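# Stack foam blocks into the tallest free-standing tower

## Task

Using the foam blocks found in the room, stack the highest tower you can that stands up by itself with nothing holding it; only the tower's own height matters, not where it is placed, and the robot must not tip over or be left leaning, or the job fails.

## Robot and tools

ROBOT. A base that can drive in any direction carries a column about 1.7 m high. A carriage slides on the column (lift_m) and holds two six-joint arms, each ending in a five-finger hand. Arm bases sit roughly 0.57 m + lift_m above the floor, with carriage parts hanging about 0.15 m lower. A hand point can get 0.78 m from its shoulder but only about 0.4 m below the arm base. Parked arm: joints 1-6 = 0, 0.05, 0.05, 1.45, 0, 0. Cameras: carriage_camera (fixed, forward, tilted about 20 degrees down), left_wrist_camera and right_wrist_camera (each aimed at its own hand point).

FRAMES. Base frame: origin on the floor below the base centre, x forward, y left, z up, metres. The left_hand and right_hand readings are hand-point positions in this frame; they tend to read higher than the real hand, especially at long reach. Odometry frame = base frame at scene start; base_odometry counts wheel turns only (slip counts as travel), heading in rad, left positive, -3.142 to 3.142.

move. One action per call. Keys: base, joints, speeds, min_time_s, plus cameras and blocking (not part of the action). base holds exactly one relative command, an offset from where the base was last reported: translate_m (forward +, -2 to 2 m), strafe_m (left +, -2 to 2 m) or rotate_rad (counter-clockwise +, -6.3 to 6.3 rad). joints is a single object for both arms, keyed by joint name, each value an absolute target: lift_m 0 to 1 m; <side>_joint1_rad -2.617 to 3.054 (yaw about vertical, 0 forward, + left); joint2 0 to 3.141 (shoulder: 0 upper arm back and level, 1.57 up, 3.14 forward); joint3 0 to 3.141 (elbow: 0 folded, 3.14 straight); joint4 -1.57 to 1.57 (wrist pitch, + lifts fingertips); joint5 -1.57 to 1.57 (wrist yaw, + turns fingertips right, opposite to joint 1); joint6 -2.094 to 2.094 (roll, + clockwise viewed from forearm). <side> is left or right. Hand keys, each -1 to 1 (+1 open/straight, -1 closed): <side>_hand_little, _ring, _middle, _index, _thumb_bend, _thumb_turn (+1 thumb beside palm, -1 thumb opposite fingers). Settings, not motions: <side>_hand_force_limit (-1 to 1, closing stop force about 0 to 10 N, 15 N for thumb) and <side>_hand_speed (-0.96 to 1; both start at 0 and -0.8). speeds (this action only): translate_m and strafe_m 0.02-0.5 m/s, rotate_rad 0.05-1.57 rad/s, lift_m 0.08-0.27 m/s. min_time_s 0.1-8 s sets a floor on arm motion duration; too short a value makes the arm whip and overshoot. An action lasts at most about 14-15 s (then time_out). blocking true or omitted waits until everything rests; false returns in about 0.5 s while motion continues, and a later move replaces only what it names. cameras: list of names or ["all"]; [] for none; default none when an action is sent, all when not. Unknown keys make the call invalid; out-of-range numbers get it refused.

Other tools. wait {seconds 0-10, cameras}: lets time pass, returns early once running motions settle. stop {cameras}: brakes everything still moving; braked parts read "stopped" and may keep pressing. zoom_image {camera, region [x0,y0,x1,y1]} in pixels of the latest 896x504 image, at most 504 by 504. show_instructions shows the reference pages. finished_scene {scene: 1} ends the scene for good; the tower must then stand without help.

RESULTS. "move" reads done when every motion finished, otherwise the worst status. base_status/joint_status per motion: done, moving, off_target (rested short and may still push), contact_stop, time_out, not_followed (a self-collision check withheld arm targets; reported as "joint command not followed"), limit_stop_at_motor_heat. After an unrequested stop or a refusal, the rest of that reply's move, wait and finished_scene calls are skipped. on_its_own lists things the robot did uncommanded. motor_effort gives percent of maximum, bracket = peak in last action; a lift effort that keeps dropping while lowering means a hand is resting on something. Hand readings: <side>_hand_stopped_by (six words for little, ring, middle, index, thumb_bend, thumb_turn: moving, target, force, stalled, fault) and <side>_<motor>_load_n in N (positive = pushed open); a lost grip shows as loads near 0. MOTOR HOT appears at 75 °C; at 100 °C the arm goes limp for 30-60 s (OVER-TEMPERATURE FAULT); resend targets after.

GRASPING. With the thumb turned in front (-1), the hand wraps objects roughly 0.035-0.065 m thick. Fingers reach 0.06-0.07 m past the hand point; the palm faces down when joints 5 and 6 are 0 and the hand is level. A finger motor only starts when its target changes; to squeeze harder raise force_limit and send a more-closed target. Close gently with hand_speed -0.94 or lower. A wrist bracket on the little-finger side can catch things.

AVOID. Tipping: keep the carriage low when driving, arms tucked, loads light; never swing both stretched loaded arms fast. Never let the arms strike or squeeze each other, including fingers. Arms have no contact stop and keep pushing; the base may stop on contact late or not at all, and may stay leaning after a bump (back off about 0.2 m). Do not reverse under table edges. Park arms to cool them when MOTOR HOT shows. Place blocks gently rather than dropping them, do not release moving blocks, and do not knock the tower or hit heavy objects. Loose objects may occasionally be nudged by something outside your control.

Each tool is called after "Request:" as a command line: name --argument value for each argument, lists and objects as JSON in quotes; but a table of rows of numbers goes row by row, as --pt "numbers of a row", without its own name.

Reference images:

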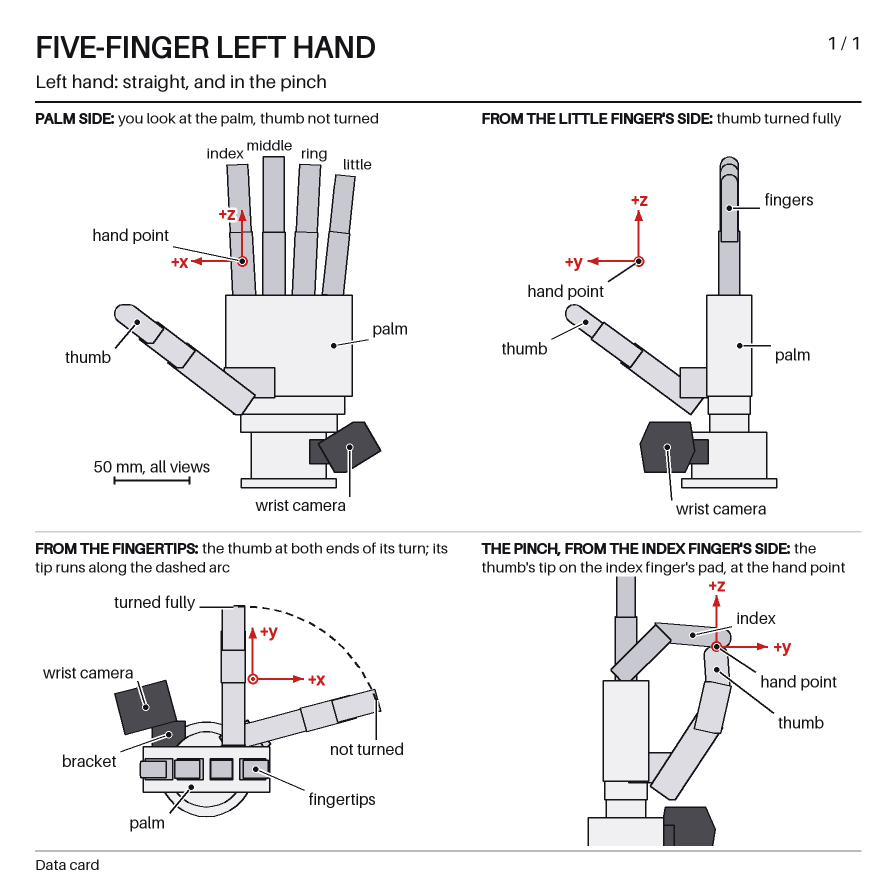

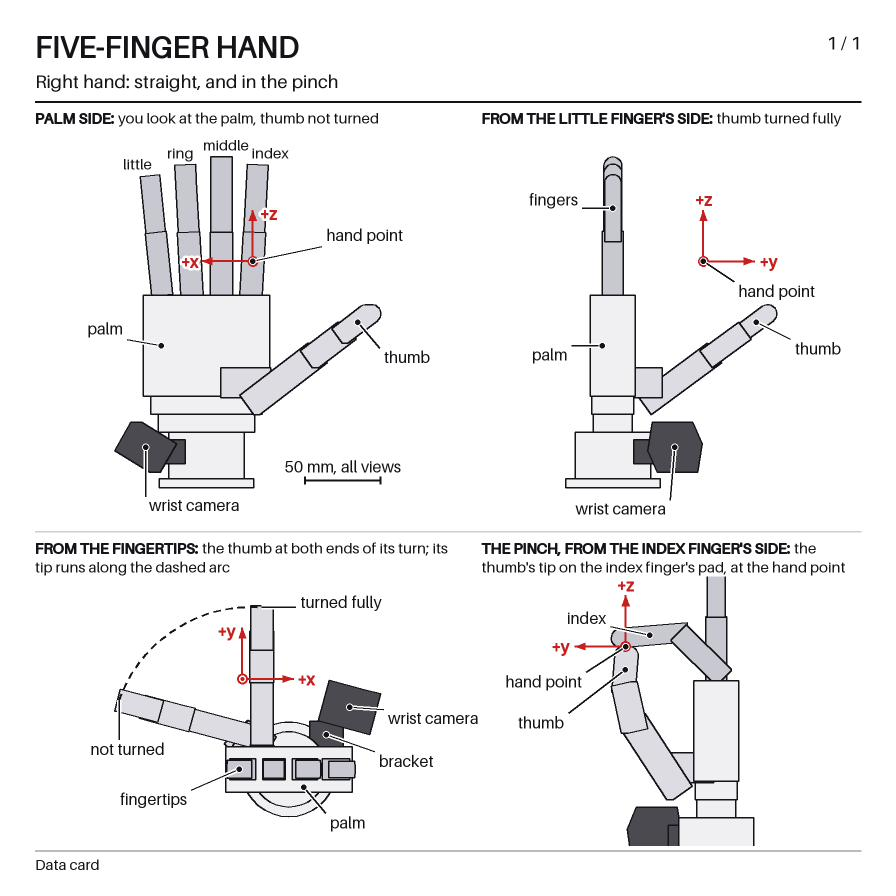

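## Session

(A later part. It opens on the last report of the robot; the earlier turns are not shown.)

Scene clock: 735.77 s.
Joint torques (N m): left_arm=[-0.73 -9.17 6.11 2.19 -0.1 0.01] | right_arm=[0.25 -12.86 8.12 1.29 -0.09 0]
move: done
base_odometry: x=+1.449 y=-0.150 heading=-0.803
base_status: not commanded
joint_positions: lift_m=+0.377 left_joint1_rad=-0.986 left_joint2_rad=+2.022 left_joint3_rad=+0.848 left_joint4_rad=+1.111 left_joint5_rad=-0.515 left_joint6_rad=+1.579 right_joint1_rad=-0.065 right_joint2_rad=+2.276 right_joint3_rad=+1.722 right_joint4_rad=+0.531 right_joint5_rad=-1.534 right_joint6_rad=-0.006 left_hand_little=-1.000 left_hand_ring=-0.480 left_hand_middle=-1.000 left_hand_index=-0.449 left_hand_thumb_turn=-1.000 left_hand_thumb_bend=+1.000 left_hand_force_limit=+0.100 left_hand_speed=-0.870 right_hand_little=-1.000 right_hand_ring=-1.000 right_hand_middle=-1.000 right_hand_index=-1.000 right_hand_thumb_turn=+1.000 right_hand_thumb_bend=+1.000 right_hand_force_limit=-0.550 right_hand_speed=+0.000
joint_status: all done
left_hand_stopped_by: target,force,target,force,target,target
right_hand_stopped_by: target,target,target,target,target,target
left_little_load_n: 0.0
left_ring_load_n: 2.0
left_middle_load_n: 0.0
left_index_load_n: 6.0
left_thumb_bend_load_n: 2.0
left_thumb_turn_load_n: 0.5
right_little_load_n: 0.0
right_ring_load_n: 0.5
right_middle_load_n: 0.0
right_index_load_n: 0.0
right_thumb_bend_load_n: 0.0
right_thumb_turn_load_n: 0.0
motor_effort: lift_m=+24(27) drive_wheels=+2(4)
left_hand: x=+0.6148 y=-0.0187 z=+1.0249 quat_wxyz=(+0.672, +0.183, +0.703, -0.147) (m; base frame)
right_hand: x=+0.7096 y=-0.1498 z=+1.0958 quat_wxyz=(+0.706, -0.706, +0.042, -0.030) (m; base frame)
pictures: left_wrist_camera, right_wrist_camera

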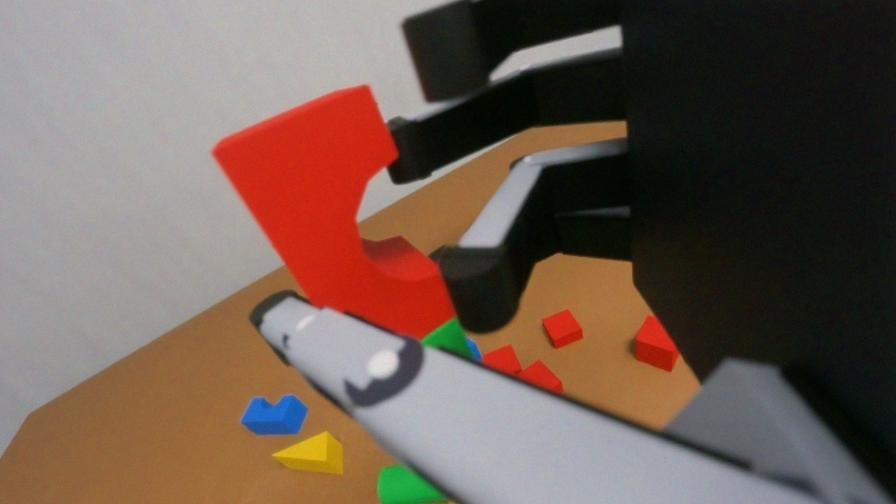

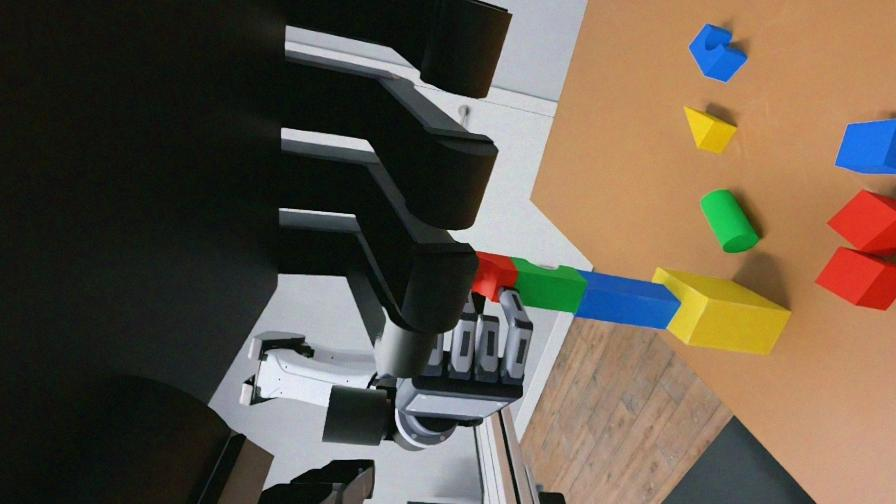

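Request:
move --joints '{"lift_m": 0.373}' --speeds '{"lift_m": 0.08}'

Request:
move --joints '{"lift_m": 0.369}' --speeds '{"lift_m": 0.08}' --cameras '["right_wrist_camera", "left_wrist_camera"]'

Request:
zoom_image --camera "right_wrist_camera" --region '[450, 230, 590, 330]'

Request:
zoom_image --camera "left_wrist_camera" --region '[200, 60, 560, 380]'

Scene clock: 737.87 s.
Joint torques (N m): left_arm=[-0.59 -9.29 6.06 2.05 -0.08 -0.04] | right_arm=[0.24 -12.7 8.1 1.28 -0.12 0]
move: done
base_odometry: x=+1.449 y=-0.150 heading=-0.803
base_status: not commanded
joint_positions: lift_m=+0.373 left_joint1_rad=-0.986 left_joint2_rad=+2.022 left_joint3_rad=+0.850 left_joint4_rad=+1.120 left_joint5_rad=-0.515 left_joint6_rad=+1.581 right_joint1_rad=-0.065 right_joint2_rad=+2.276 right_joint3_rad=+1.722 right_joint4_rad=+0.530 right_joint5_rad=-1.534 right_joint6_rad=-0.006 left_hand_little=-1.000 left_hand_ring=-0.480 left_hand_middle=-1.000 left_hand_index=-0.449 left_hand_thumb_turn=-1.000 left_hand_thumb_bend=+1.000 left_hand_force_limit=+0.100 left_hand_speed=-0.870 right_hand_little=-1.000 right_hand_ring=-1.000 right_hand_middle=-1.000 right_hand_index=-1.000 right_hand_thumb_turn=+1.000 right_hand_thumb_bend=+1.000 right_hand_force_limit=-0.550 right_hand_speed=+0.000
joint_status: all done
left_hand_stopped_by: target,force,target,force,target,target
right_hand_stopped_by: target,target,target,target,target,target
left_little_load_n: 0.0
left_ring_load_n: 2.0
left_middle_load_n: 0.0
left_index_load_n: 6.0
left_thumb_bend_load_n: 1.5
left_thumb_turn_load_n: 0.0
right_little_load_n: 0.0
right_ring_load_n: 0.0
right_middle_load_n: 0.0
right_index_load_n: 0.0
right_thumb_bend_load_n: 0.0
right_thumb_turn_load_n: 0.0
motor_effort: lift_m=+22(23) drive_wheels=+2(5)
left_hand: x=+0.6153 y=-0.0191 z=+1.0236 quat_wxyz=(+0.675, +0.181, +0.700, -0.149) (m; base frame)
right_hand: x=+0.7095 y=-0.1498 z=+1.0918 quat_wxyz=(+0.706, -0.706, +0.042, -0.030) (m; base frame)
pictures: none

Scene clock: 738.43 s.
Joint torques (N m): left_arm=[-0.75 -9.28 5.74 1.93 -0.06 -0.05] | right_arm=[0.24 -12.67 8.08 1.29 -0.11 -0.01]
move: done
base_odometry: x=+1.449 y=-0.150 heading=-0.803
base_status: not commanded
joint_positions: lift_m=+0.369 left_joint1_rad=-0.986 left_joint2_rad=+2.022 left_joint3_rad=+0.853 left_joint4_rad=+1.132 left_joint5_rad=-0.516 left_joint6_rad=+1.584 right_joint1_rad=-0.065 right_joint2_rad=+2.274 right_joint3_rad=+1.723 right_joint4_rad=+0.530 right_joint5_rad=-1.534 right_joint6_rad=-0.006 left_hand_little=-1.000 left_hand_ring=-0.480 left_hand_middle=-1.000 left_hand_index=-0.449 left_hand_thumb_turn=-1.000 left_hand_thumb_bend=+1.000 left_hand_force_limit=+0.100 left_hand_speed=-0.870 right_hand_little=-1.000 right_hand_ring=-1.000 right_hand_middle=-1.000 right_hand_index=-1.000 right_hand_thumb_turn=+1.000 right_hand_thumb_bend=+1.000 right_hand_force_limit=-0.550 right_hand_speed=+0.000
joint_status: all done
left_hand_stopped_by: target,force,target,force,target,target
right_hand_stopped_by: target,target,target,target,target,target
left_little_load_n: 0.0
left_ring_load_n: 2.0
left_middle_load_n: 0.0
left_index_load_n: 6.0
left_thumb_bend_load_n: 1.5
left_thumb_turn_load_n: 0.0
right_little_load_n: 0.0
right_ring_load_n: 0.0
right_middle_load_n: 0.0
right_index_load_n: 0.0
right_thumb_bend_load_n: 0.0
right_thumb_turn_load_n: -0.5
motor_effort: lift_m=+22(23) drive_wheels=+1(5)
left_hand: x=+0.6160 y=-0.0199 z=+1.0233 quat_wxyz=(+0.679, +0.178, +0.696, -0.151) (m; base frame)
right_hand: x=+0.7095 y=-0.1498 z=+1.0886 quat_wxyz=(+0.706, -0.706, +0.042, -0.030) (m; base frame)
pictures: left_wrist_camera, right_wrist_camera

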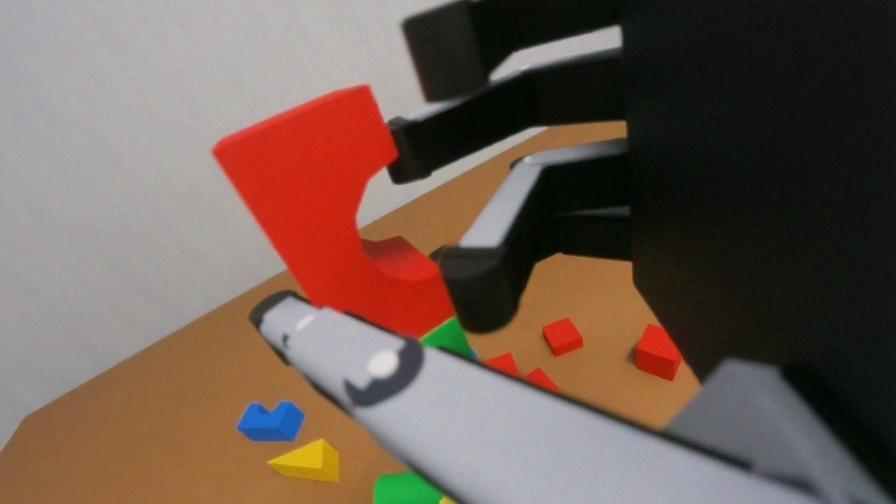

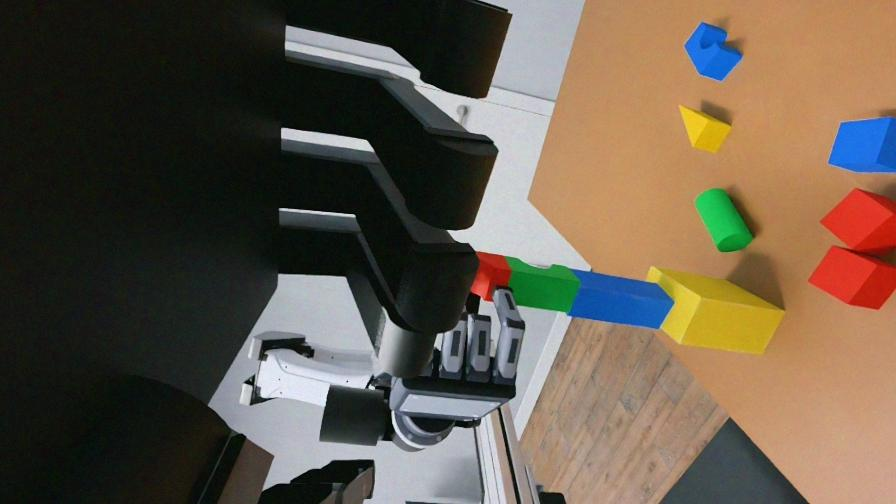

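Scaled by 3.600 from the camera's 896x504 image, which has a finer 1280x720 frame.

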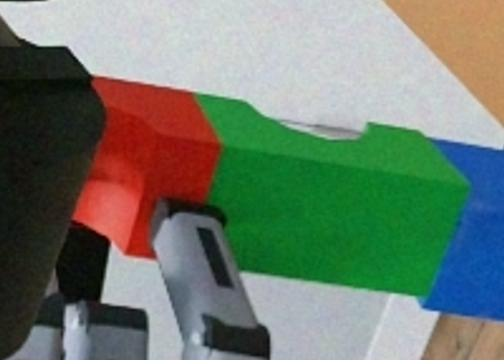

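Scaled by 1.400 from the camera's 896x504 image, which has a finer 1280x720 frame.

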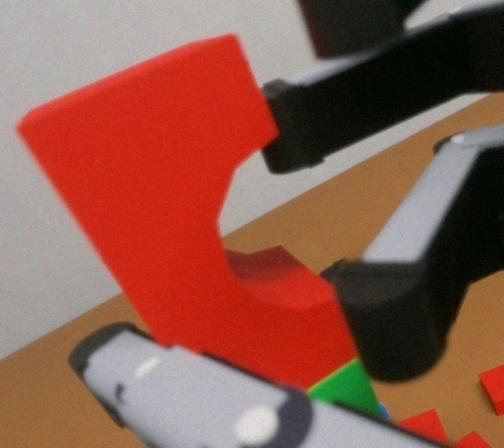

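Request:
move --joints '{"lift_m": 0.374}' --speeds '{"lift_m": 0.08}'

Request:
move --joints '{"left_hand_speed": -0.92, "left_hand_index": -0.15, "left_hand_ring": -0.18}' --cameras '["right_wrist_camera", "left_wrist_camera"]'

Scene clock: 739.93 s.
Joint torques (N m): left_arm=[-0.73 -9.28 5.71 2.08 -0.08 0] | right_arm=[0.16 -12.7 7.98 1.24 -0.11 0]
move: done
base_odometry: x=+1.449 y=-0.150 heading=-0.803
base_status: not commanded
joint_positions: lift_m=+0.374 left_joint1_rad=-0.986 left_joint2_rad=+2.022 left_joint3_rad=+0.853 left_joint4_rad=+1.118 left_joint5_rad=-0.516 left_joint6_rad=+1.580 right_joint1_rad=-0.065 right_joint2_rad=+2.273 right_joint3_rad=+1.724 right_joint4_rad=+0.532 right_joint5_rad=-1.534 right_joint6_rad=-0.006 left_hand_little=-1.000 left_hand_ring=-0.480 left_hand_middle=-1.000 left_hand_index=-0.449 left_hand_thumb_turn=-1.000 left_hand_thumb_bend=+1.000 left_hand_force_limit=+0.100 left_hand_speed=-0.870 right_hand_little=-1.000 right_hand_ring=-1.000 right_hand_middle=-1.000 right_hand_index=-1.000 right_hand_thumb_turn=+1.000 right_hand_thumb_bend=+1.000 right_hand_force_limit=-0.550 right_hand_speed=+0.000
joint_status: all done
left_hand_stopped_by: target,force,target,force,target,target
right_hand_stopped_by: target,target,target,target,target,target
left_little_load_n: 0.0
left_ring_load_n: 2.0
left_middle_load_n: 0.0
left_index_load_n: 6.0
left_thumb_bend_load_n: 1.5
left_thumb_turn_load_n: 0.5
right_little_load_n: 0.0
right_ring_load_n: 0.0
right_middle_load_n: 0.0
right_index_load_n: 0.0
right_thumb_bend_load_n: 0.0
right_thumb_turn_load_n: 0.0
motor_effort: lift_m=+27(30) drive_wheels=+2(5)
left_hand: x=+0.6157 y=-0.0196 z=+1.0247 quat_wxyz=(+0.675, +0.180, +0.700, -0.149) (m; base frame)
right_hand: x=+0.7096 y=-0.1498 z=+1.0940 quat_wxyz=(+0.706, -0.706, +0.040, -0.032) (m; base frame)
pictures: none

Scene clock: 741.77 s.
Joint torques (N m): left_arm=[-0.72 -9.28 5.76 2.08 -0.07 0] | right_arm=[0.29 -12.7 7.99 1.28 -0.11 -0.02]
move: done
base_odometry: x=+1.449 y=-0.150 heading=-0.803
base_status: not commanded
joint_positions: lift_m=+0.374 left_joint1_rad=-0.986 left_joint2_rad=+2.022 left_joint3_rad=+0.853 left_joint4_rad=+1.118 left_joint5_rad=-0.516 left_joint6_rad=+1.580 right_joint1_rad=-0.065 right_joint2_rad=+2.273 right_joint3_rad=+1.724 right_joint4_rad=+0.532 right_joint5_rad=-1.534 right_joint6_rad=-0.006 left_hand_little=-1.000 left_hand_ring=-0.180 left_hand_middle=-1.000 left_hand_index=-0.150 left_hand_thumb_turn=-1.000 left_hand_thumb_bend=+1.000 left_hand_force_limit=+0.100 left_hand_speed=-0.920 right_hand_little=-1.000 right_hand_ring=-1.000 right_hand_middle=-1.000 right_hand_index=-1.000 right_hand_thumb_turn=+1.000 right_hand_thumb_bend=+1.000 right_hand_force_limit=-0.550 right_hand_speed=+0.000
joint_status: all done
left_hand_stopped_by: target,target,target,target,target,target
right_hand_stopped_by: target,target,target,target,target,target
left_little_load_n: 0.0
left_ring_load_n: 0.0
left_middle_load_n: 0.0
left_index_load_n: 0.0
left_thumb_bend_load_n: 0.0
left_thumb_turn_load_n: 0.0
right_little_load_n: 0.0
right_ring_load_n: 0.0
right_middle_load_n: 0.0
right_index_load_n: 0.0
right_thumb_bend_load_n: 0.0
right_thumb_turn_load_n: -0.5
motor_effort: lift_m=+27(28) drive_wheels=+1(1)
left_hand: x=+0.6157 y=-0.0196 z=+1.0247 quat_wxyz=(+0.675, +0.180, +0.700, -0.149) (m; base frame)
right_hand: x=+0.7096 y=-0.1498 z=+1.0940 quat_wxyz=(+0.706, -0.706, +0.040, -0.032) (m; base frame)
pictures: left_wrist_camera, right_wrist_camera

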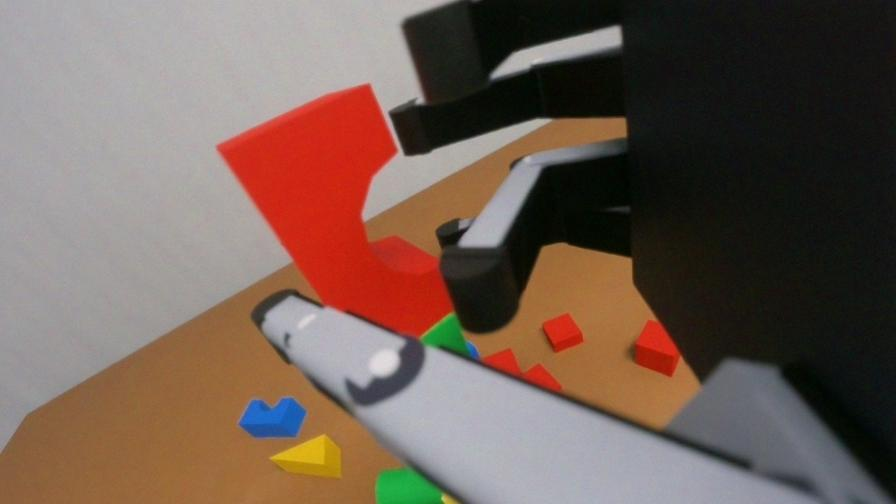

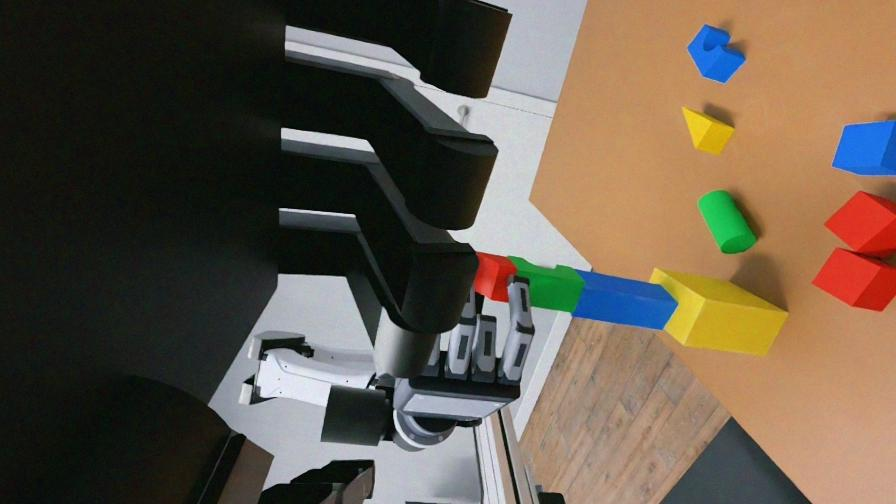

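Request:
move --joints '{"right_joint1_rad": -0.38, "right_joint5_rad": -1.1}' --min_time_s 1.5

Request:
move --joints '{"right_joint1_rad": -0.3, "right_joint2_rad": 1.4, "right_joint3_rad": 1.0, "right_joint4_rad": 0.4, "right_joint5_rad": -0.5, "right_joint6_rad": 0}' --min_time_s 2

Request:
move --joints '{"right_joint1_rad": 0, "right_joint2_rad": 0.05, "right_joint3_rad": 0.05, "right_joint4_rad": 1.45, "right_joint5_rad": 0, "right_joint6_rad": 0, "left_hand_speed": -0.7, "left_hand_index": 1, "left_hand_ring": 1}' --min_time_s 2.5

Request:
move --base '{"translate_m": -0.09}' --speeds '{"translate_m": 0.05}' --cameras '["left_wrist_camera", "carriage_camera"]'

Scene clock: 747.43 s.
Joint torques (N m): left_arm=[-0.75 -9.29 5.78 2.08 -0.07 0] | right_arm=[-0.7 -12.88 8.32 1.63 0.06 -0.01]
move: done
base_odometry: x=+1.449 y=-0.150 heading=-0.803
base_status: not commanded
joint_positions: lift_m=+0.374 left_joint1_rad=-0.986 left_joint2_rad=+2.022 left_joint3_rad=+0.853 left_joint4_rad=+1.118 left_joint5_rad=-0.516 left_joint6_rad=+1.580 right_joint1_rad=-0.376 right_joint2_rad=+2.273 right_joint3_rad=+1.724 right_joint4_rad=+0.532 right_joint5_rad=-1.112 right_joint6_rad=-0.006 left_hand_little=-1.000 left_hand_ring=-0.180 left_hand_middle=-1.000 left_hand_index=-0.150 left_hand_thumb_turn=-1.000 left_hand_thumb_bend=+1.000 left_hand_force_limit=+0.100 left_hand_speed=-0.920 right_hand_little=-1.000 right_hand_ring=-1.000 right_hand_middle=-1.000 right_hand_index=-1.000 right_hand_thumb_turn=+1.000 right_hand_thumb_bend=+1.000 right_hand_force_limit=-0.550 right_hand_speed=+0.000
joint_status: all done
left_hand_stopped_by: target,target,target,target,target,target
right_hand_stopped_by: target,target,target,target,target,target
left_little_load_n: 0.0
left_ring_load_n: 0.0
left_middle_load_n: 0.0
left_index_load_n: 0.0
left_thumb_bend_load_n: 0.0
left_thumb_turn_load_n: 0.0
right_little_load_n: 0.0
right_ring_load_n: 0.0
right_middle_load_n: 0.5
right_index_load_n: 0.0
right_thumb_bend_load_n: 0.0
right_thumb_turn_load_n: 0.0
motor_effort: lift_m=+25(28) drive_wheels=+1(1)
left_hand: x=+0.6157 y=-0.0196 z=+1.0247 quat_wxyz=(+0.675, +0.180, +0.700, -0.149) (m; base frame)
right_hand: x=+0.8095 y=-0.3451 z=+1.0925 quat_wxyz=(+0.645, -0.648, +0.291, -0.282) (m; base frame)
pictures: none

Scene clock: 749.73 s.
Joint torques (N m): left_arm=[-0.73 -9.29 5.75 2.08 -0.07 0] | right_arm=[0.24 -7.49 7.09 1.85 0.08 -0.01]
move: done
base_odometry: x=+1.449 y=-0.150 heading=-0.803
base_status: not commanded
joint_positions: lift_m=+0.374 left_joint1_rad=-0.986 left_joint2_rad=+2.022 left_joint3_rad=+0.853 left_joint4_rad=+1.118 left_joint5_rad=-0.516 left_joint6_rad=+1.580 right_joint1_rad=-0.307 right_joint2_rad=+1.419 right_joint3_rad=+1.008 right_joint4_rad=+0.414 right_joint5_rad=-0.513 right_joint6_rad=-0.006 left_hand_little=-1.000 left_hand_ring=-0.180 left_hand_middle=-1.000 left_hand_index=-0.150 left_hand_thumb_turn=-1.000 left_hand_thumb_bend=+1.000 left_hand_force_limit=+0.100 left_hand_speed=-0.920 right_hand_little=-1.000 right_hand_ring=-1.000 right_hand_middle=-1.000 right_hand_index=-1.000 right_hand_thumb_turn=+1.000 right_hand_thumb_bend=+1.000 right_hand_force_limit=-0.550 right_hand_speed=+0.000
joint_status: all done
left_hand_stopped_by: target,target,target,target,target,target
right_hand_stopped_by: target,target,target,target,target,target
left_little_load_n: 0.0
left_ring_load_n: 0.0
left_middle_load_n: 0.0
left_index_load_n: 0.0
left_thumb_bend_load_n: 0.0
left_thumb_turn_load_n: 0.0
right_little_load_n: 0.0
right_ring_load_n: 0.0
right_middle_load_n: 0.0
right_index_load_n: 0.0
right_thumb_bend_load_n: 0.0
right_thumb_turn_load_n: -0.5
motor_effort: lift_m=+27(28) drive_wheels=+2(2)
left_hand: x=+0.6157 y=-0.0196 z=+1.0247 quat_wxyz=(+0.675, +0.180, +0.700, -0.149) (m; base frame)
right_hand: x=+0.6901 y=-0.3355 z=+1.1891 quat_wxyz=(+0.548, -0.549, +0.443, -0.449) (m; base frame)
pictures: none

Scene clock: 752.57 s.
Joint torques (N m): left_arm=[-0.7 -9.26 5.78 2.09 -0.07 -0.01] | right_arm=[0.27 2.26 5.18 0.1 0.1 -0.02]
move: done
base_odometry: x=+1.449 y=-0.150 heading=-0.803
base_status: not commanded
joint_positions: lift_m=+0.374 left_joint1_rad=-0.986 left_joint2_rad=+2.022 left_joint3_rad=+0.853 left_joint4_rad=+1.117 left_joint5_rad=-0.516 left_joint6_rad=+1.580 right_joint1_rad=-0.008 right_joint2_rad=+0.058 right_joint3_rad=+0.058 right_joint4_rad=+1.436 right_joint5_rad=-0.012 right_joint6_rad=-0.006 left_hand_little=-1.000 left_hand_ring=+1.000 left_hand_middle=-1.000 left_hand_index=+1.000 left_hand_thumb_turn=-1.000 left_hand_thumb_bend=+1.000 left_hand_force_limit=+0.100 left_hand_speed=-0.700 right_hand_little=-1.000 right_hand_ring=-1.000 right_hand_middle=-1.000 right_hand_index=-1.000 right_hand_thumb_turn=+1.000 right_hand_thumb_bend=+1.000 right_hand_force_limit=-0.550 right_hand_speed=+0.000
joint_status: all done
left_hand_stopped_by: target,target,target,target,target,target
right_hand_stopped_by: target,target,target,target,target,target
left_little_load_n: 0.0
left_ring_load_n: 0.0
left_middle_load_n: 0.0
left_index_load_n: 0.0
left_thumb_bend_load_n: 0.0
left_thumb_turn_load_n: 0.0
right_little_load_n: 0.0
right_ring_load_n: 0.0
right_middle_load_n: 0.0
right_index_load_n: 0.0
right_thumb_bend_load_n: 0.0
right_thumb_turn_load_n: 0.0
motor_effort: lift_m=+25(28) drive_wheels=+2(2)
left_hand: x=+0.6156 y=-0.0195 z=+1.0246 quat_wxyz=(+0.675, +0.180, +0.700, -0.149) (m; base frame)
right_hand: x=+0.3150 y=-0.2813 z=+1.3631 quat_wxyz=(+0.701, -0.052, +0.044, -0.710) (m; base frame)
pictures: none

Scene clock: 754.87 s.
Joint torques (N m): left_arm=[-0.29 -9.29 5.79 2.11 -0.06 -0.01] | right_arm=[0.27 2.29 5.15 0.04 0.12 0]
move: done
base_odometry: x=+1.387 y=-0.086 heading=-0.803
base_status: done
joint_positions: lift_m=+0.374 left_joint1_rad=-0.991 left_joint2_rad=+2.022 left_joint3_rad=+0.853 left_joint4_rad=+1.116 left_joint5_rad=-0.517 left_joint6_rad=+1.580 right_joint1_rad=-0.008 right_joint2_rad=+0.058 right_joint3_rad=+0.058 right_joint4_rad=+1.443 right_joint5_rad=-0.010 right_joint6_rad=-0.006 left_hand_little=-1.000 left_hand_ring=+1.000 left_hand_middle=-1.000 left_hand_index=+1.000 left_hand_thumb_turn=-1.000 left_hand_thumb_bend=+1.000 left_hand_force_limit=+0.100 left_hand_speed=-0.700 right_hand_little=-1.000 right_hand_ring=-1.000 right_hand_middle=-1.000 right_hand_index=-1.000 right_hand_thumb_turn=+1.000 right_hand_thumb_bend=+1.000 right_hand_force_limit=-0.550 right_hand_speed=+0.000
joint_status: not commanded
left_hand_stopped_by: target,target,target,target,target,target
right_hand_stopped_by: target,target,target,target,target,target
left_little_load_n: 0.0
left_ring_load_n: 0.0
left_middle_load_n: 0.0
left_index_load_n: 0.0
left_thumb_bend_load_n: 0.0
left_thumb_turn_load_n: 0.0
right_little_load_n: 0.0
right_ring_load_n: 0.0
right_middle_load_n: 0.0
right_index_load_n: 0.0
right_thumb_bend_load_n: 0.0
right_thumb_turn_load_n: 0.0
motor_effort: lift_m=+27(27) drive_wheels=-5(8)
left_hand: x=+0.6142 y=-0.0211 z=+1.0244 quat_wxyz=(+0.674, +0.182, +0.700, -0.150) (m; base frame)
right_hand: x=+0.3133 y=-0.2816 z=+1.3638 quat_wxyz=(+0.701, -0.049, +0.042, -0.710) (m; base frame)
pictures: carriage_camera, left_wrist_camera

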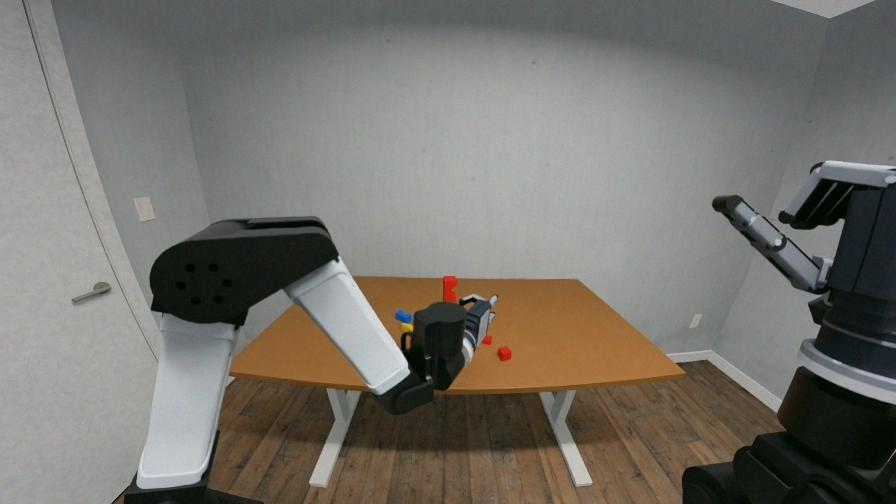

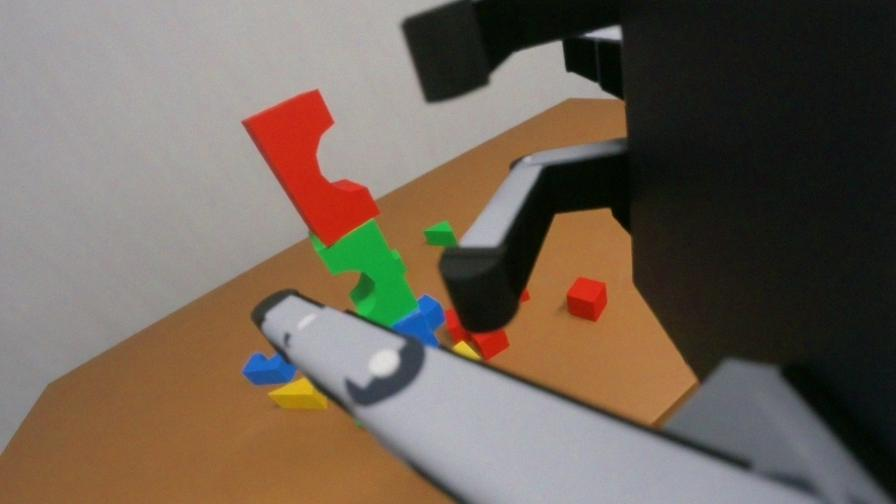

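Request:
zoom_image --camera "left_wrist_camera" --region '[220, 70, 500, 370]'

Scaled by 1.680 from the camera's 896x504 image, which has a finer 1280x720 frame.

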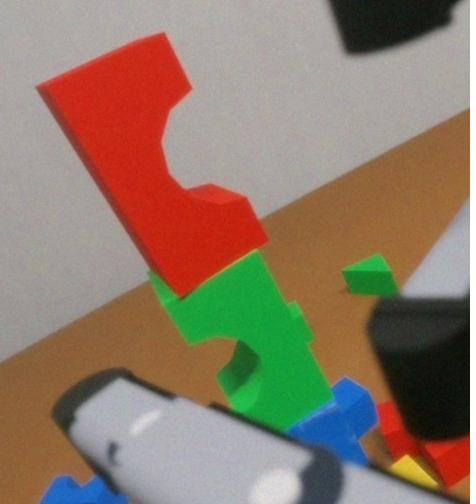

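Request:
move --base '{"translate_m": -0.04}' --speeds '{"translate_m": 0.08}'

Request:
move --joints '{"lift_m": 0.62}'

Request:
move --joints '{"left_joint1_rad": -0.2, "left_joint2_rad": 1.4, "left_joint3_rad": 0.9, "left_joint4_rad": 0.5, "left_joint5_rad": 0, "left_joint6_rad": 1.0}' --min_time_s 2

Request:
move --joints '{"lift_m": 0.7, "left_joint1_rad": 0, "left_joint2_rad": 0.05, "left_joint3_rad": 0.05, "left_joint4_rad": 1.45, "left_joint5_rad": 0, "left_joint6_rad": 0}' --min_time_s 2

Request:
move --base '{"translate_m": 0.23}' --cameras '["carriage_camera"]'

Request:
zoom_image --camera "carriage_camera" --region '[330, 200, 600, 400]'

Scene clock: 758.93 s.
Joint torques (N m): left_arm=[-0.23 -9.28 5.81 2.13 -0.05 -0.01] | right_arm=[0.23 2.44 5.26 -0.03 0.11 -0.01]
move: done
base_odometry: x=+1.359 y=-0.057 heading=-0.802
base_status: done
joint_positions: lift_m=+0.374 left_joint1_rad=-0.991 left_joint2_rad=+2.022 left_joint3_rad=+0.853 left_joint4_rad=+1.115 left_joint5_rad=-0.517 left_joint6_rad=+1.580 right_joint1_rad=-0.008 right_joint2_rad=+0.057 right_joint3_rad=+0.056 right_joint4_rad=+1.448 right_joint5_rad=-0.010 right_joint6_rad=-0.006 left_hand_little=-1.000 left_hand_ring=+1.000 left_hand_middle=-1.000 left_hand_index=+1.000 left_hand_thumb_turn=-1.000 left_hand_thumb_bend=+1.000 left_hand_force_limit=+0.100 left_hand_speed=-0.700 right_hand_little=-1.000 right_hand_ring=-1.000 right_hand_middle=-1.000 right_hand_index=-1.000 right_hand_thumb_turn=+1.000 right_hand_thumb_bend=+1.000 right_hand_force_limit=-0.550 right_hand_speed=+0.000
joint_status: not commanded
left_hand_stopped_by: target,target,target,target,target,target
right_hand_stopped_by: target,target,target,target,target,target
left_little_load_n: 0.0
left_ring_load_n: 0.0
left_middle_load_n: 0.0
left_index_load_n: 0.0
left_thumb_bend_load_n: 0.0
left_thumb_turn_load_n: 0.0
right_little_load_n: 0.0
right_ring_load_n: 0.0
right_middle_load_n: 0.0
right_index_load_n: 0.0
right_thumb_bend_load_n: 0.0
right_thumb_turn_load_n: 0.0
motor_effort: lift_m=+27(28) drive_wheels=+1(7)
left_hand: x=+0.6141 y=-0.0211 z=+1.0242 quat_wxyz=(+0.674, +0.182, +0.700, -0.150) (m; base frame)
right_hand: x=+0.3120 y=-0.2815 z=+1.3638 quat_wxyz=(+0.701, -0.047, +0.040, -0.710) (m; base frame)
pictures: none

Scene clock: 760.47 s.
Joint torques (N m): left_arm=[-0.34 -9.28 5.76 2.17 -0.06 0] | right_arm=[0.28 2.63 5.7 -0.04 0.07 -0.01]
move: done
base_odometry: x=+1.359 y=-0.057 heading=-0.802
base_status: not commanded
joint_positions: lift_m=+0.620 left_joint1_rad=-0.991 left_joint2_rad=+2.022 left_joint3_rad=+0.853 left_joint4_rad=+1.112 left_joint5_rad=-0.517 left_joint6_rad=+1.579 right_joint1_rad=-0.008 right_joint2_rad=+0.054 right_joint3_rad=+0.052 right_joint4_rad=+1.448 right_joint5_rad=-0.008 right_joint6_rad=-0.006 left_hand_little=-1.000 left_hand_ring=+1.000 left_hand_middle=-1.000 left_hand_index=+1.000 left_hand_thumb_turn=-1.000 left_hand_thumb_bend=+1.000 left_hand_force_limit=+0.100 left_hand_speed=-0.700 right_hand_little=-1.000 right_hand_ring=-1.000 right_hand_middle=-1.000 right_hand_index=-1.000 right_hand_thumb_turn=+1.000 right_hand_thumb_bend=+1.000 right_hand_force_limit=-0.550 right_hand_speed=+0.000
joint_status: all done
left_hand_stopped_by: target,target,target,target,target,target
right_hand_stopped_by: target,target,target,target,target,target
left_little_load_n: 0.0
left_ring_load_n: 0.0
left_middle_load_n: 0.0
left_index_load_n: 0.0
left_thumb_bend_load_n: 0.0
left_thumb_turn_load_n: 0.5
right_little_load_n: 0.0
right_ring_load_n: 0.0
right_middle_load_n: 0.0
right_index_load_n: 0.0
right_thumb_bend_load_n: 0.0
right_thumb_turn_load_n: 0.0
motor_effort: lift_m=+26(33) drive_wheels=-4(5)
left_hand: x=+0.6140 y=-0.0210 z=+1.2695 quat_wxyz=(+0.673, +0.183, +0.701, -0.149) (m; base frame)
right_hand: x=+0.3126 y=-0.2820 z=+1.6086 quat_wxyz=(+0.701, -0.047, +0.041, -0.710) (m; base frame)
pictures: none

Scene clock: 762.77 s.
Joint torques (N m): left_arm=[0.65 -7.72 8.84 2.21 0.05 0] | right_arm=[0.28 2.62 5.67 -0.03 0.06 0]
move: done
base_odometry: x=+1.359 y=-0.057 heading=-0.802
base_status: not commanded
joint_positions: lift_m=+0.620 left_joint1_rad=-0.207 left_joint2_rad=+1.418 left_joint3_rad=+0.874 left_joint4_rad=+0.519 left_joint5_rad=-0.009 left_joint6_rad=+1.010 right_joint1_rad=-0.008 right_joint2_rad=+0.054 right_joint3_rad=+0.052 right_joint4_rad=+1.448 right_joint5_rad=-0.008 right_joint6_rad=-0.006 left_hand_little=-1.000 left_hand_ring=+1.000 left_hand_middle=-1.000 left_hand_index=+1.000 left_hand_thumb_turn=-1.000 left_hand_thumb_bend=+1.000 left_hand_force_limit=+0.100 left_hand_speed=-0.700 right_hand_little=-1.000 right_hand_ring=-1.000 right_hand_middle=-1.000 right_hand_index=-1.000 right_hand_thumb_turn=+1.000 right_hand_thumb_bend=+1.000 right_hand_force_limit=-0.550 right_hand_speed=+0.000
joint_status: all done
left_hand_stopped_by: target,target,target,target,target,target
right_hand_stopped_by: target,target,target,target,target,target
left_little_load_n: 0.0
left_ring_load_n: 0.0
left_middle_load_n: 0.0
left_index_load_n: 0.0
left_thumb_bend_load_n: 0.0
left_thumb_turn_load_n: 0.5
right_little_load_n: 0.0
right_ring_load_n: 0.0
right_middle_load_n: 0.0
right_index_load_n: 0.0
right_thumb_bend_load_n: 0.0
right_thumb_turn_load_n: 0.0
motor_effort: lift_m=+26(27) drive_wheels=-4(4)
left_hand: x=+0.7015 y=+0.2490 z=+1.3976 quat_wxyz=(+0.649, -0.129, +0.704, -0.259) (m; base frame)
right_hand: x=+0.3126 y=-0.2820 z=+1.6086 quat_wxyz=(+0.701, -0.047, +0.041, -0.710) (m; base frame)
pictures: none

Scene clock: 765.17 s.
Joint torques (N m): left_arm=[0.76 3.14 3.85 0.13 0.08 -0.03] | right_arm=[0.21 2.65 5.61 0.01 0.1 -0.02]
move: done
base_odometry: x=+1.359 y=-0.057 heading=-0.802
base_status: not commanded
joint_positions: lift_m=+0.700 left_joint1_rad=-0.008 left_joint2_rad=+0.059 left_joint3_rad=+0.063 left_joint4_rad=+1.438 left_joint5_rad=-0.006 left_joint6_rad=+0.009 right_joint1_rad=-0.008 right_joint2_rad=+0.054 right_joint3_rad=+0.052 right_joint4_rad=+1.448 right_joint5_rad=-0.008 right_joint6_rad=-0.006 left_hand_little=-1.000 left_hand_ring=+1.000 left_hand_middle=-1.000 left_hand_index=+1.000 left_hand_thumb_turn=-1.000 left_hand_thumb_bend=+1.000 left_hand_force_limit=+0.100 left_hand_speed=-0.700 right_hand_little=-1.000 right_hand_ring=-1.000 right_hand_middle=-1.000 right_hand_index=-1.000 right_hand_thumb_turn=+1.000 right_hand_thumb_bend=+1.000 right_hand_force_limit=-0.550 right_hand_speed=+0.000
joint_status: all done
left_hand_stopped_by: target,target,target,target,target,target
right_hand_stopped_by: target,target,target,target,target,target
left_little_load_n: 0.0
left_ring_load_n: 0.0
left_middle_load_n: -0.5
left_index_load_n: 0.0
left_thumb_bend_load_n: 0.0
left_thumb_turn_load_n: 0.0
right_little_load_n: 0.0
right_ring_load_n: 0.0
right_middle_load_n: 0.0
right_index_load_n: 0.0
right_thumb_bend_load_n: 0.0
right_thumb_turn_load_n: 0.0
motor_effort: lift_m=+26(32) drive_wheels=+1(5)
left_hand: x=+0.3128 y=+0.2835 z=+1.6916 quat_wxyz=(+0.706, -0.047, +0.044, -0.705) (m; base frame)
right_hand: x=+0.3126 y=-0.2820 z=+1.6886 quat_wxyz=(+0.701, -0.047, +0.041, -0.710) (m; base frame)
pictures: none

Scene clock: 767.37 s.
Joint torques (N m): left_arm=[0.76 3.11 3.96 0.07 0.11 -0.05] | right_arm=[0.24 2.58 5.72 0 0.07 -0.01]
move: done
base_odometry: x=+1.519 y=-0.222 heading=-0.802
base_status: done
joint_positions: lift_m=+0.700 left_joint1_rad=-0.008 left_joint2_rad=+0.059 left_joint3_rad=+0.062 left_joint4_rad=+1.445 left_joint5_rad=-0.006 left_joint6_rad=+0.008 right_joint1_rad=-0.008 right_joint2_rad=+0.054 right_joint3_rad=+0.052 right_joint4_rad=+1.447 right_joint5_rad=-0.007 right_joint6_rad=-0.006 left_hand_little=-1.000 left_hand_ring=+1.000 left_hand_middle=-1.000 left_hand_index=+1.000 left_hand_thumb_turn=-1.000 left_hand_thumb_bend=+1.000 left_hand_force_limit=+0.100 left_hand_speed=-0.700 right_hand_little=-1.000 right_hand_ring=-1.000 right_hand_middle=-1.000 right_hand_index=-1.000 right_hand_thumb_turn=+1.000 right_hand_thumb_bend=+1.000 right_hand_force_limit=-0.550 right_hand_speed=+0.000
joint_status: not commanded
left_hand_stopped_by: target,target,target,target,target,target
right_hand_stopped_by: target,target,target,target,target,target
left_little_load_n: 0.0
left_ring_load_n: 0.0
left_middle_load_n: 0.0
left_index_load_n: 0.0
left_thumb_bend_load_n: 0.0
left_thumb_turn_load_n: 0.0
right_little_load_n: 0.0
right_ring_load_n: 0.0
right_middle_load_n: 0.0
right_index_load_n: 0.0
right_thumb_bend_load_n: 0.0
right_thumb_turn_load_n: 0.0
motor_effort: lift_m=+25(27) drive_wheels=-5(10)
left_hand: x=+0.3113 y=+0.2834 z=+1.6920 quat_wxyz=(+0.706, -0.045, +0.042, -0.706) (m; base frame)
right_hand: x=+0.3127 y=-0.2821 z=+1.6886 quat_wxyz=(+0.701, -0.047, +0.042, -0.710) (m; base frame)
pictures: carriage_camera

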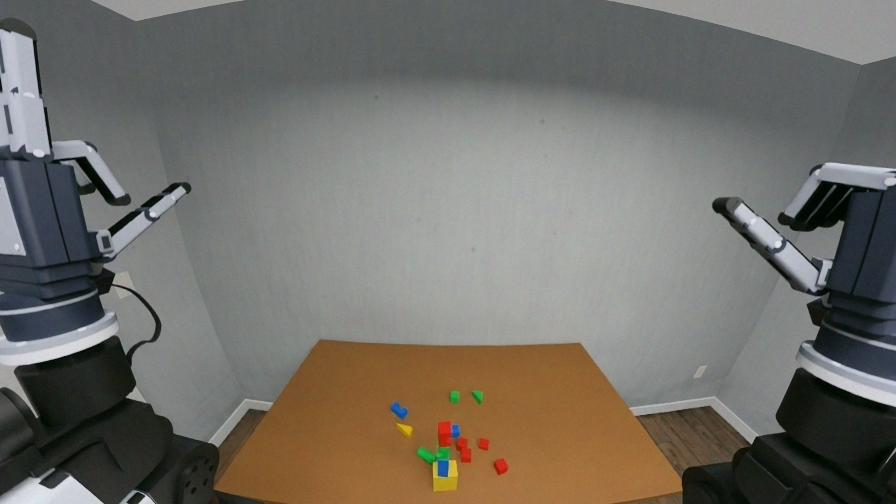

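Scaled by 1.867 from the camera's 896x504 image, which has a finer 1280x720 frame.

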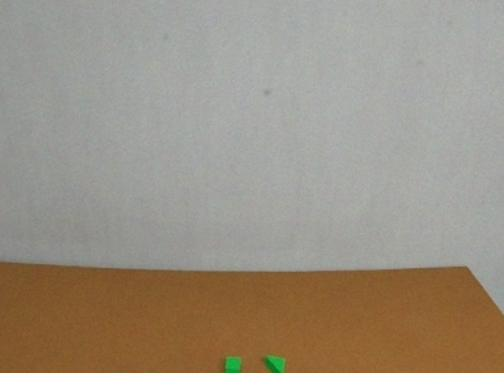

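Request:
zoom_image --camera "carriage_camera" --region '[370, 370, 530, 504]'

Request:
zoom_image --camera "carriage_camera" --region '[420, 410, 490, 500]'

Scaled by 3.150 from the camera's 896x504 image, which has a finer 1280x720 frame.

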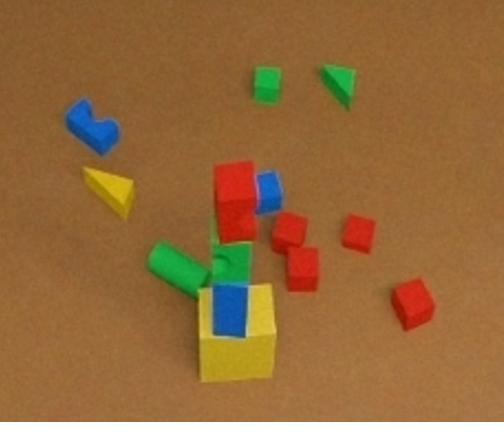

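Scaled by 5.600 from the camera's 896x504 image, which has a finer 1280x720 frame.

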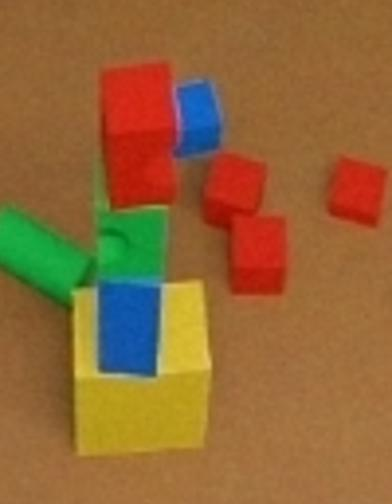

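Request:
zoom_image --camera "carriage_camera" --region '[380, 390, 430, 450]'

Scaled by 8.400 from the camera's 896x504 image, which has a finer 1280x720 frame.

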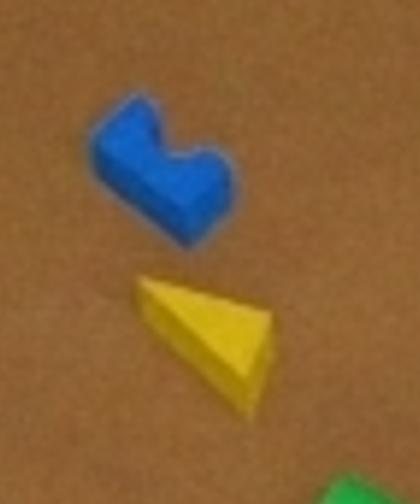

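Request:
move --base '{"translate_m": 0.1}' --speeds '{"translate_m": 0.2}' --joints '{"left_hand_speed": 0, "left_hand_index": -0.15, "left_hand_ring": -0.15}'

Request:
move --joints '{"left_joint1_rad": 0, "left_joint2_rad": 1.1, "left_joint3_rad": 1.0, "left_joint4_rad": 0.1, "left_joint5_rad": 0, "left_joint6_rad": 0}' --min_time_s 2

Request:
move --joints '{"lift_m": 0.6, "left_joint1_rad": -0.1745, "left_joint2_rad": 2.38, "left_joint3_rad": 1.126, "left_joint4_rad": 0.423, "left_joint5_rad": 0.292, "left_joint6_rad": 0.305}' --min_time_s 3 --cameras '["carriage_camera", "left_wrist_camera"]'

Scene clock: 786.37 s.
Joint torques (N m): left_arm=[0.75 3.15 3.93 0.02 0.07 -0.06] | right_arm=[0.24 2.61 5.74 0 0.1 -0.02]
move: done
base_odometry: x=+1.588 y=-0.294 heading=-0.801
base_status: done
joint_positions: lift_m=+0.700 left_joint1_rad=-0.008 left_joint2_rad=+0.059 left_joint3_rad=+0.062 left_joint4_rad=+1.448 left_joint5_rad=-0.006 left_joint6_rad=+0.008 right_joint1_rad=-0.008 right_joint2_rad=+0.054 right_joint3_rad=+0.052 right_joint4_rad=+1.447 right_joint5_rad=-0.007 right_joint6_rad=-0.006 left_hand_little=-1.000 left_hand_ring=-0.150 left_hand_middle=-1.000 left_hand_index=-0.150 left_hand_thumb_turn=-1.000 left_hand_thumb_bend=+1.000 left_hand_force_limit=+0.100 left_hand_speed=+0.000 right_hand_little=-1.000 right_hand_ring=-1.000 right_hand_middle=-1.000 right_hand_index=-1.000 right_hand_thumb_turn=+1.000 right_hand_thumb_bend=+1.000 right_hand_force_limit=-0.550 right_hand_speed=+0.000
joint_status: all done
left_hand_stopped_by: target,target,target,target,target,target
right_hand_stopped_by: target,target,target,target,target,target
left_little_load_n: 0.0
left_ring_load_n: 0.5
left_middle_load_n: 0.0
left_index_load_n: 0.0
left_thumb_bend_load_n: 0.0
left_thumb_turn_load_n: 0.0
right_little_load_n: 0.0
right_ring_load_n: 0.0
right_middle_load_n: 0.0
right_index_load_n: -0.5
right_thumb_bend_load_n: 0.0
right_thumb_turn_load_n: 0.0
motor_effort: lift_m=+27(27) drive_wheels=+1(9)
left_hand: x=+0.3106 y=+0.2834 z=+1.6922 quat_wxyz=(+0.706, -0.044, +0.041, -0.706) (m; base frame)
right_hand: x=+0.3128 y=-0.2821 z=+1.6885 quat_wxyz=(+0.701, -0.047, +0.042, -0.710) (m; base frame)
pictures: none

Scene clock: 788.77 s.
Joint torques (N m): left_arm=[0.75 -2.84 9.07 2.22 0.07 -0.04] | right_arm=[0.25 2.56 5.64 0 0.07 0]
move: done
base_odometry: x=+1.588 y=-0.294 heading=-0.801
base_status: not commanded
joint_positions: lift_m=+0.700 left_joint1_rad=-0.008 left_joint2_rad=+1.093 left_joint3_rad=+0.973 left_joint4_rad=+0.119 left_joint5_rad=-0.006 left_joint6_rad=+0.008 right_joint1_rad=-0.008 right_joint2_rad=+0.054 right_joint3_rad=+0.052 right_joint4_rad=+1.447 right_joint5_rad=-0.007 right_joint6_rad=-0.006 left_hand_little=-1.000 left_hand_ring=-0.150 left_hand_middle=-1.000 left_hand_index=-0.150 left_hand_thumb_turn=-1.000 left_hand_thumb_bend=+1.000 left_hand_force_limit=+0.100 left_hand_speed=+0.000 right_hand_little=-1.000 right_hand_ring=-1.000 right_hand_middle=-1.000 right_hand_index=-1.000 right_hand_thumb_turn=+1.000 right_hand_thumb_bend=+1.000 right_hand_force_limit=-0.550 right_hand_speed=+0.000
joint_status: all done
left_hand_stopped_by: target,target,target,target,target,target
right_hand_stopped_by: target,target,target,target,target,target
left_little_load_n: 0.0
left_ring_load_n: 0.0
left_middle_load_n: 0.0
left_index_load_n: 0.0
left_thumb_bend_load_n: 0.0
left_thumb_turn_load_n: 0.0
right_little_load_n: 0.0
right_ring_load_n: 0.0
right_middle_load_n: 0.0
right_index_load_n: 0.0
right_thumb_bend_load_n: 0.0
right_thumb_turn_load_n: 0.0
motor_effort: lift_m=+25(28) drive_wheels=+1(5)
left_hand: x=+0.6345 y=+0.2808 z=+1.5606 quat_wxyz=(+0.501, -0.498, +0.503, -0.498) (m; base frame)
right_hand: x=+0.3127 y=-0.2821 z=+1.6886 quat_wxyz=(+0.701, -0.047, +0.042, -0.710) (m; base frame)
pictures: none

Scene clock: 792.07 s.
Joint torques (N m): left_arm=[-0.65 -9.85 5.61 1.85 0.21 0.11] | right_arm=[0.23 2.66 5.87 -0.01 0.1 -0.03]
move: done
base_odometry: x=+1.588 y=-0.294 heading=-0.801
base_status: not commanded
joint_positions: lift_m=+0.600 left_joint1_rad=-0.167 left_joint2_rad=+2.362 left_joint3_rad=+1.108 left_joint4_rad=+0.417 left_joint5_rad=+0.285 left_joint6_rad=+0.297 right_joint1_rad=-0.008 right_joint2_rad=+0.054 right_joint3_rad=+0.051 right_joint4_rad=+1.447 right_joint5_rad=-0.007 right_joint6_rad=-0.006 left_hand_little=-1.000 left_hand_ring=-0.150 left_hand_middle=-1.000 left_hand_index=-0.150 left_hand_thumb_turn=-1.000 left_hand_thumb_bend=+1.000 left_hand_force_limit=+0.100 left_hand_speed=+0.000 right_hand_little=-1.000 right_hand_ring=-1.000 right_hand_middle=-1.000 right_hand_index=-1.000 right_hand_thumb_turn=+1.000 right_hand_thumb_bend=+1.000 right_hand_force_limit=-0.550 right_hand_speed=+0.000
joint_status: all done
left_hand_stopped_by: target,target,target,target,target,target
right_hand_stopped_by: target,target,target,target,target,target
left_little_load_n: 0.0
left_ring_load_n: 0.0
left_middle_load_n: 0.0
left_index_load_n: 0.0
left_thumb_bend_load_n: 0.0
left_thumb_turn_load_n: 0.0
right_little_load_n: 0.0
right_ring_load_n: 0.0
right_middle_load_n: 0.0
right_index_load_n: 0.0
right_thumb_bend_load_n: 0.0
right_thumb_turn_load_n: 0.0
motor_effort: lift_m=+23(24) drive_wheels=+1(4)
left_hand: x=+0.6639 y=+0.1710 z=+0.9930 quat_wxyz=(+0.180, -0.442, +0.813, -0.334) (m; base frame)
right_hand: x=+0.3127 y=-0.2821 z=+1.5888 quat_wxyz=(+0.701, -0.047, +0.042, -0.710) (m; base frame)
pictures: carriage_camera, left_wrist_camera

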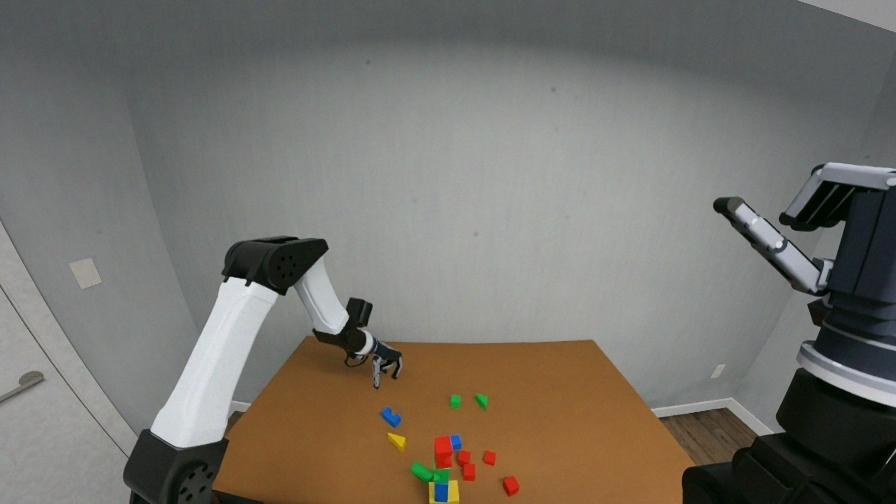

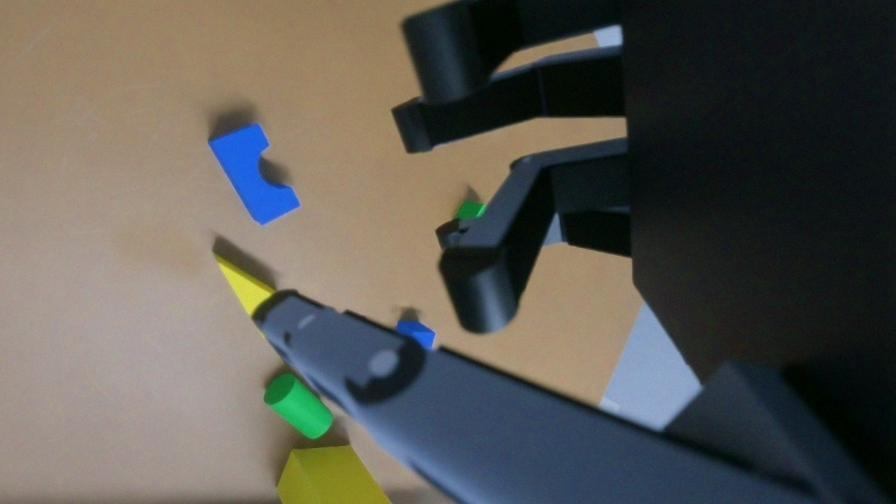

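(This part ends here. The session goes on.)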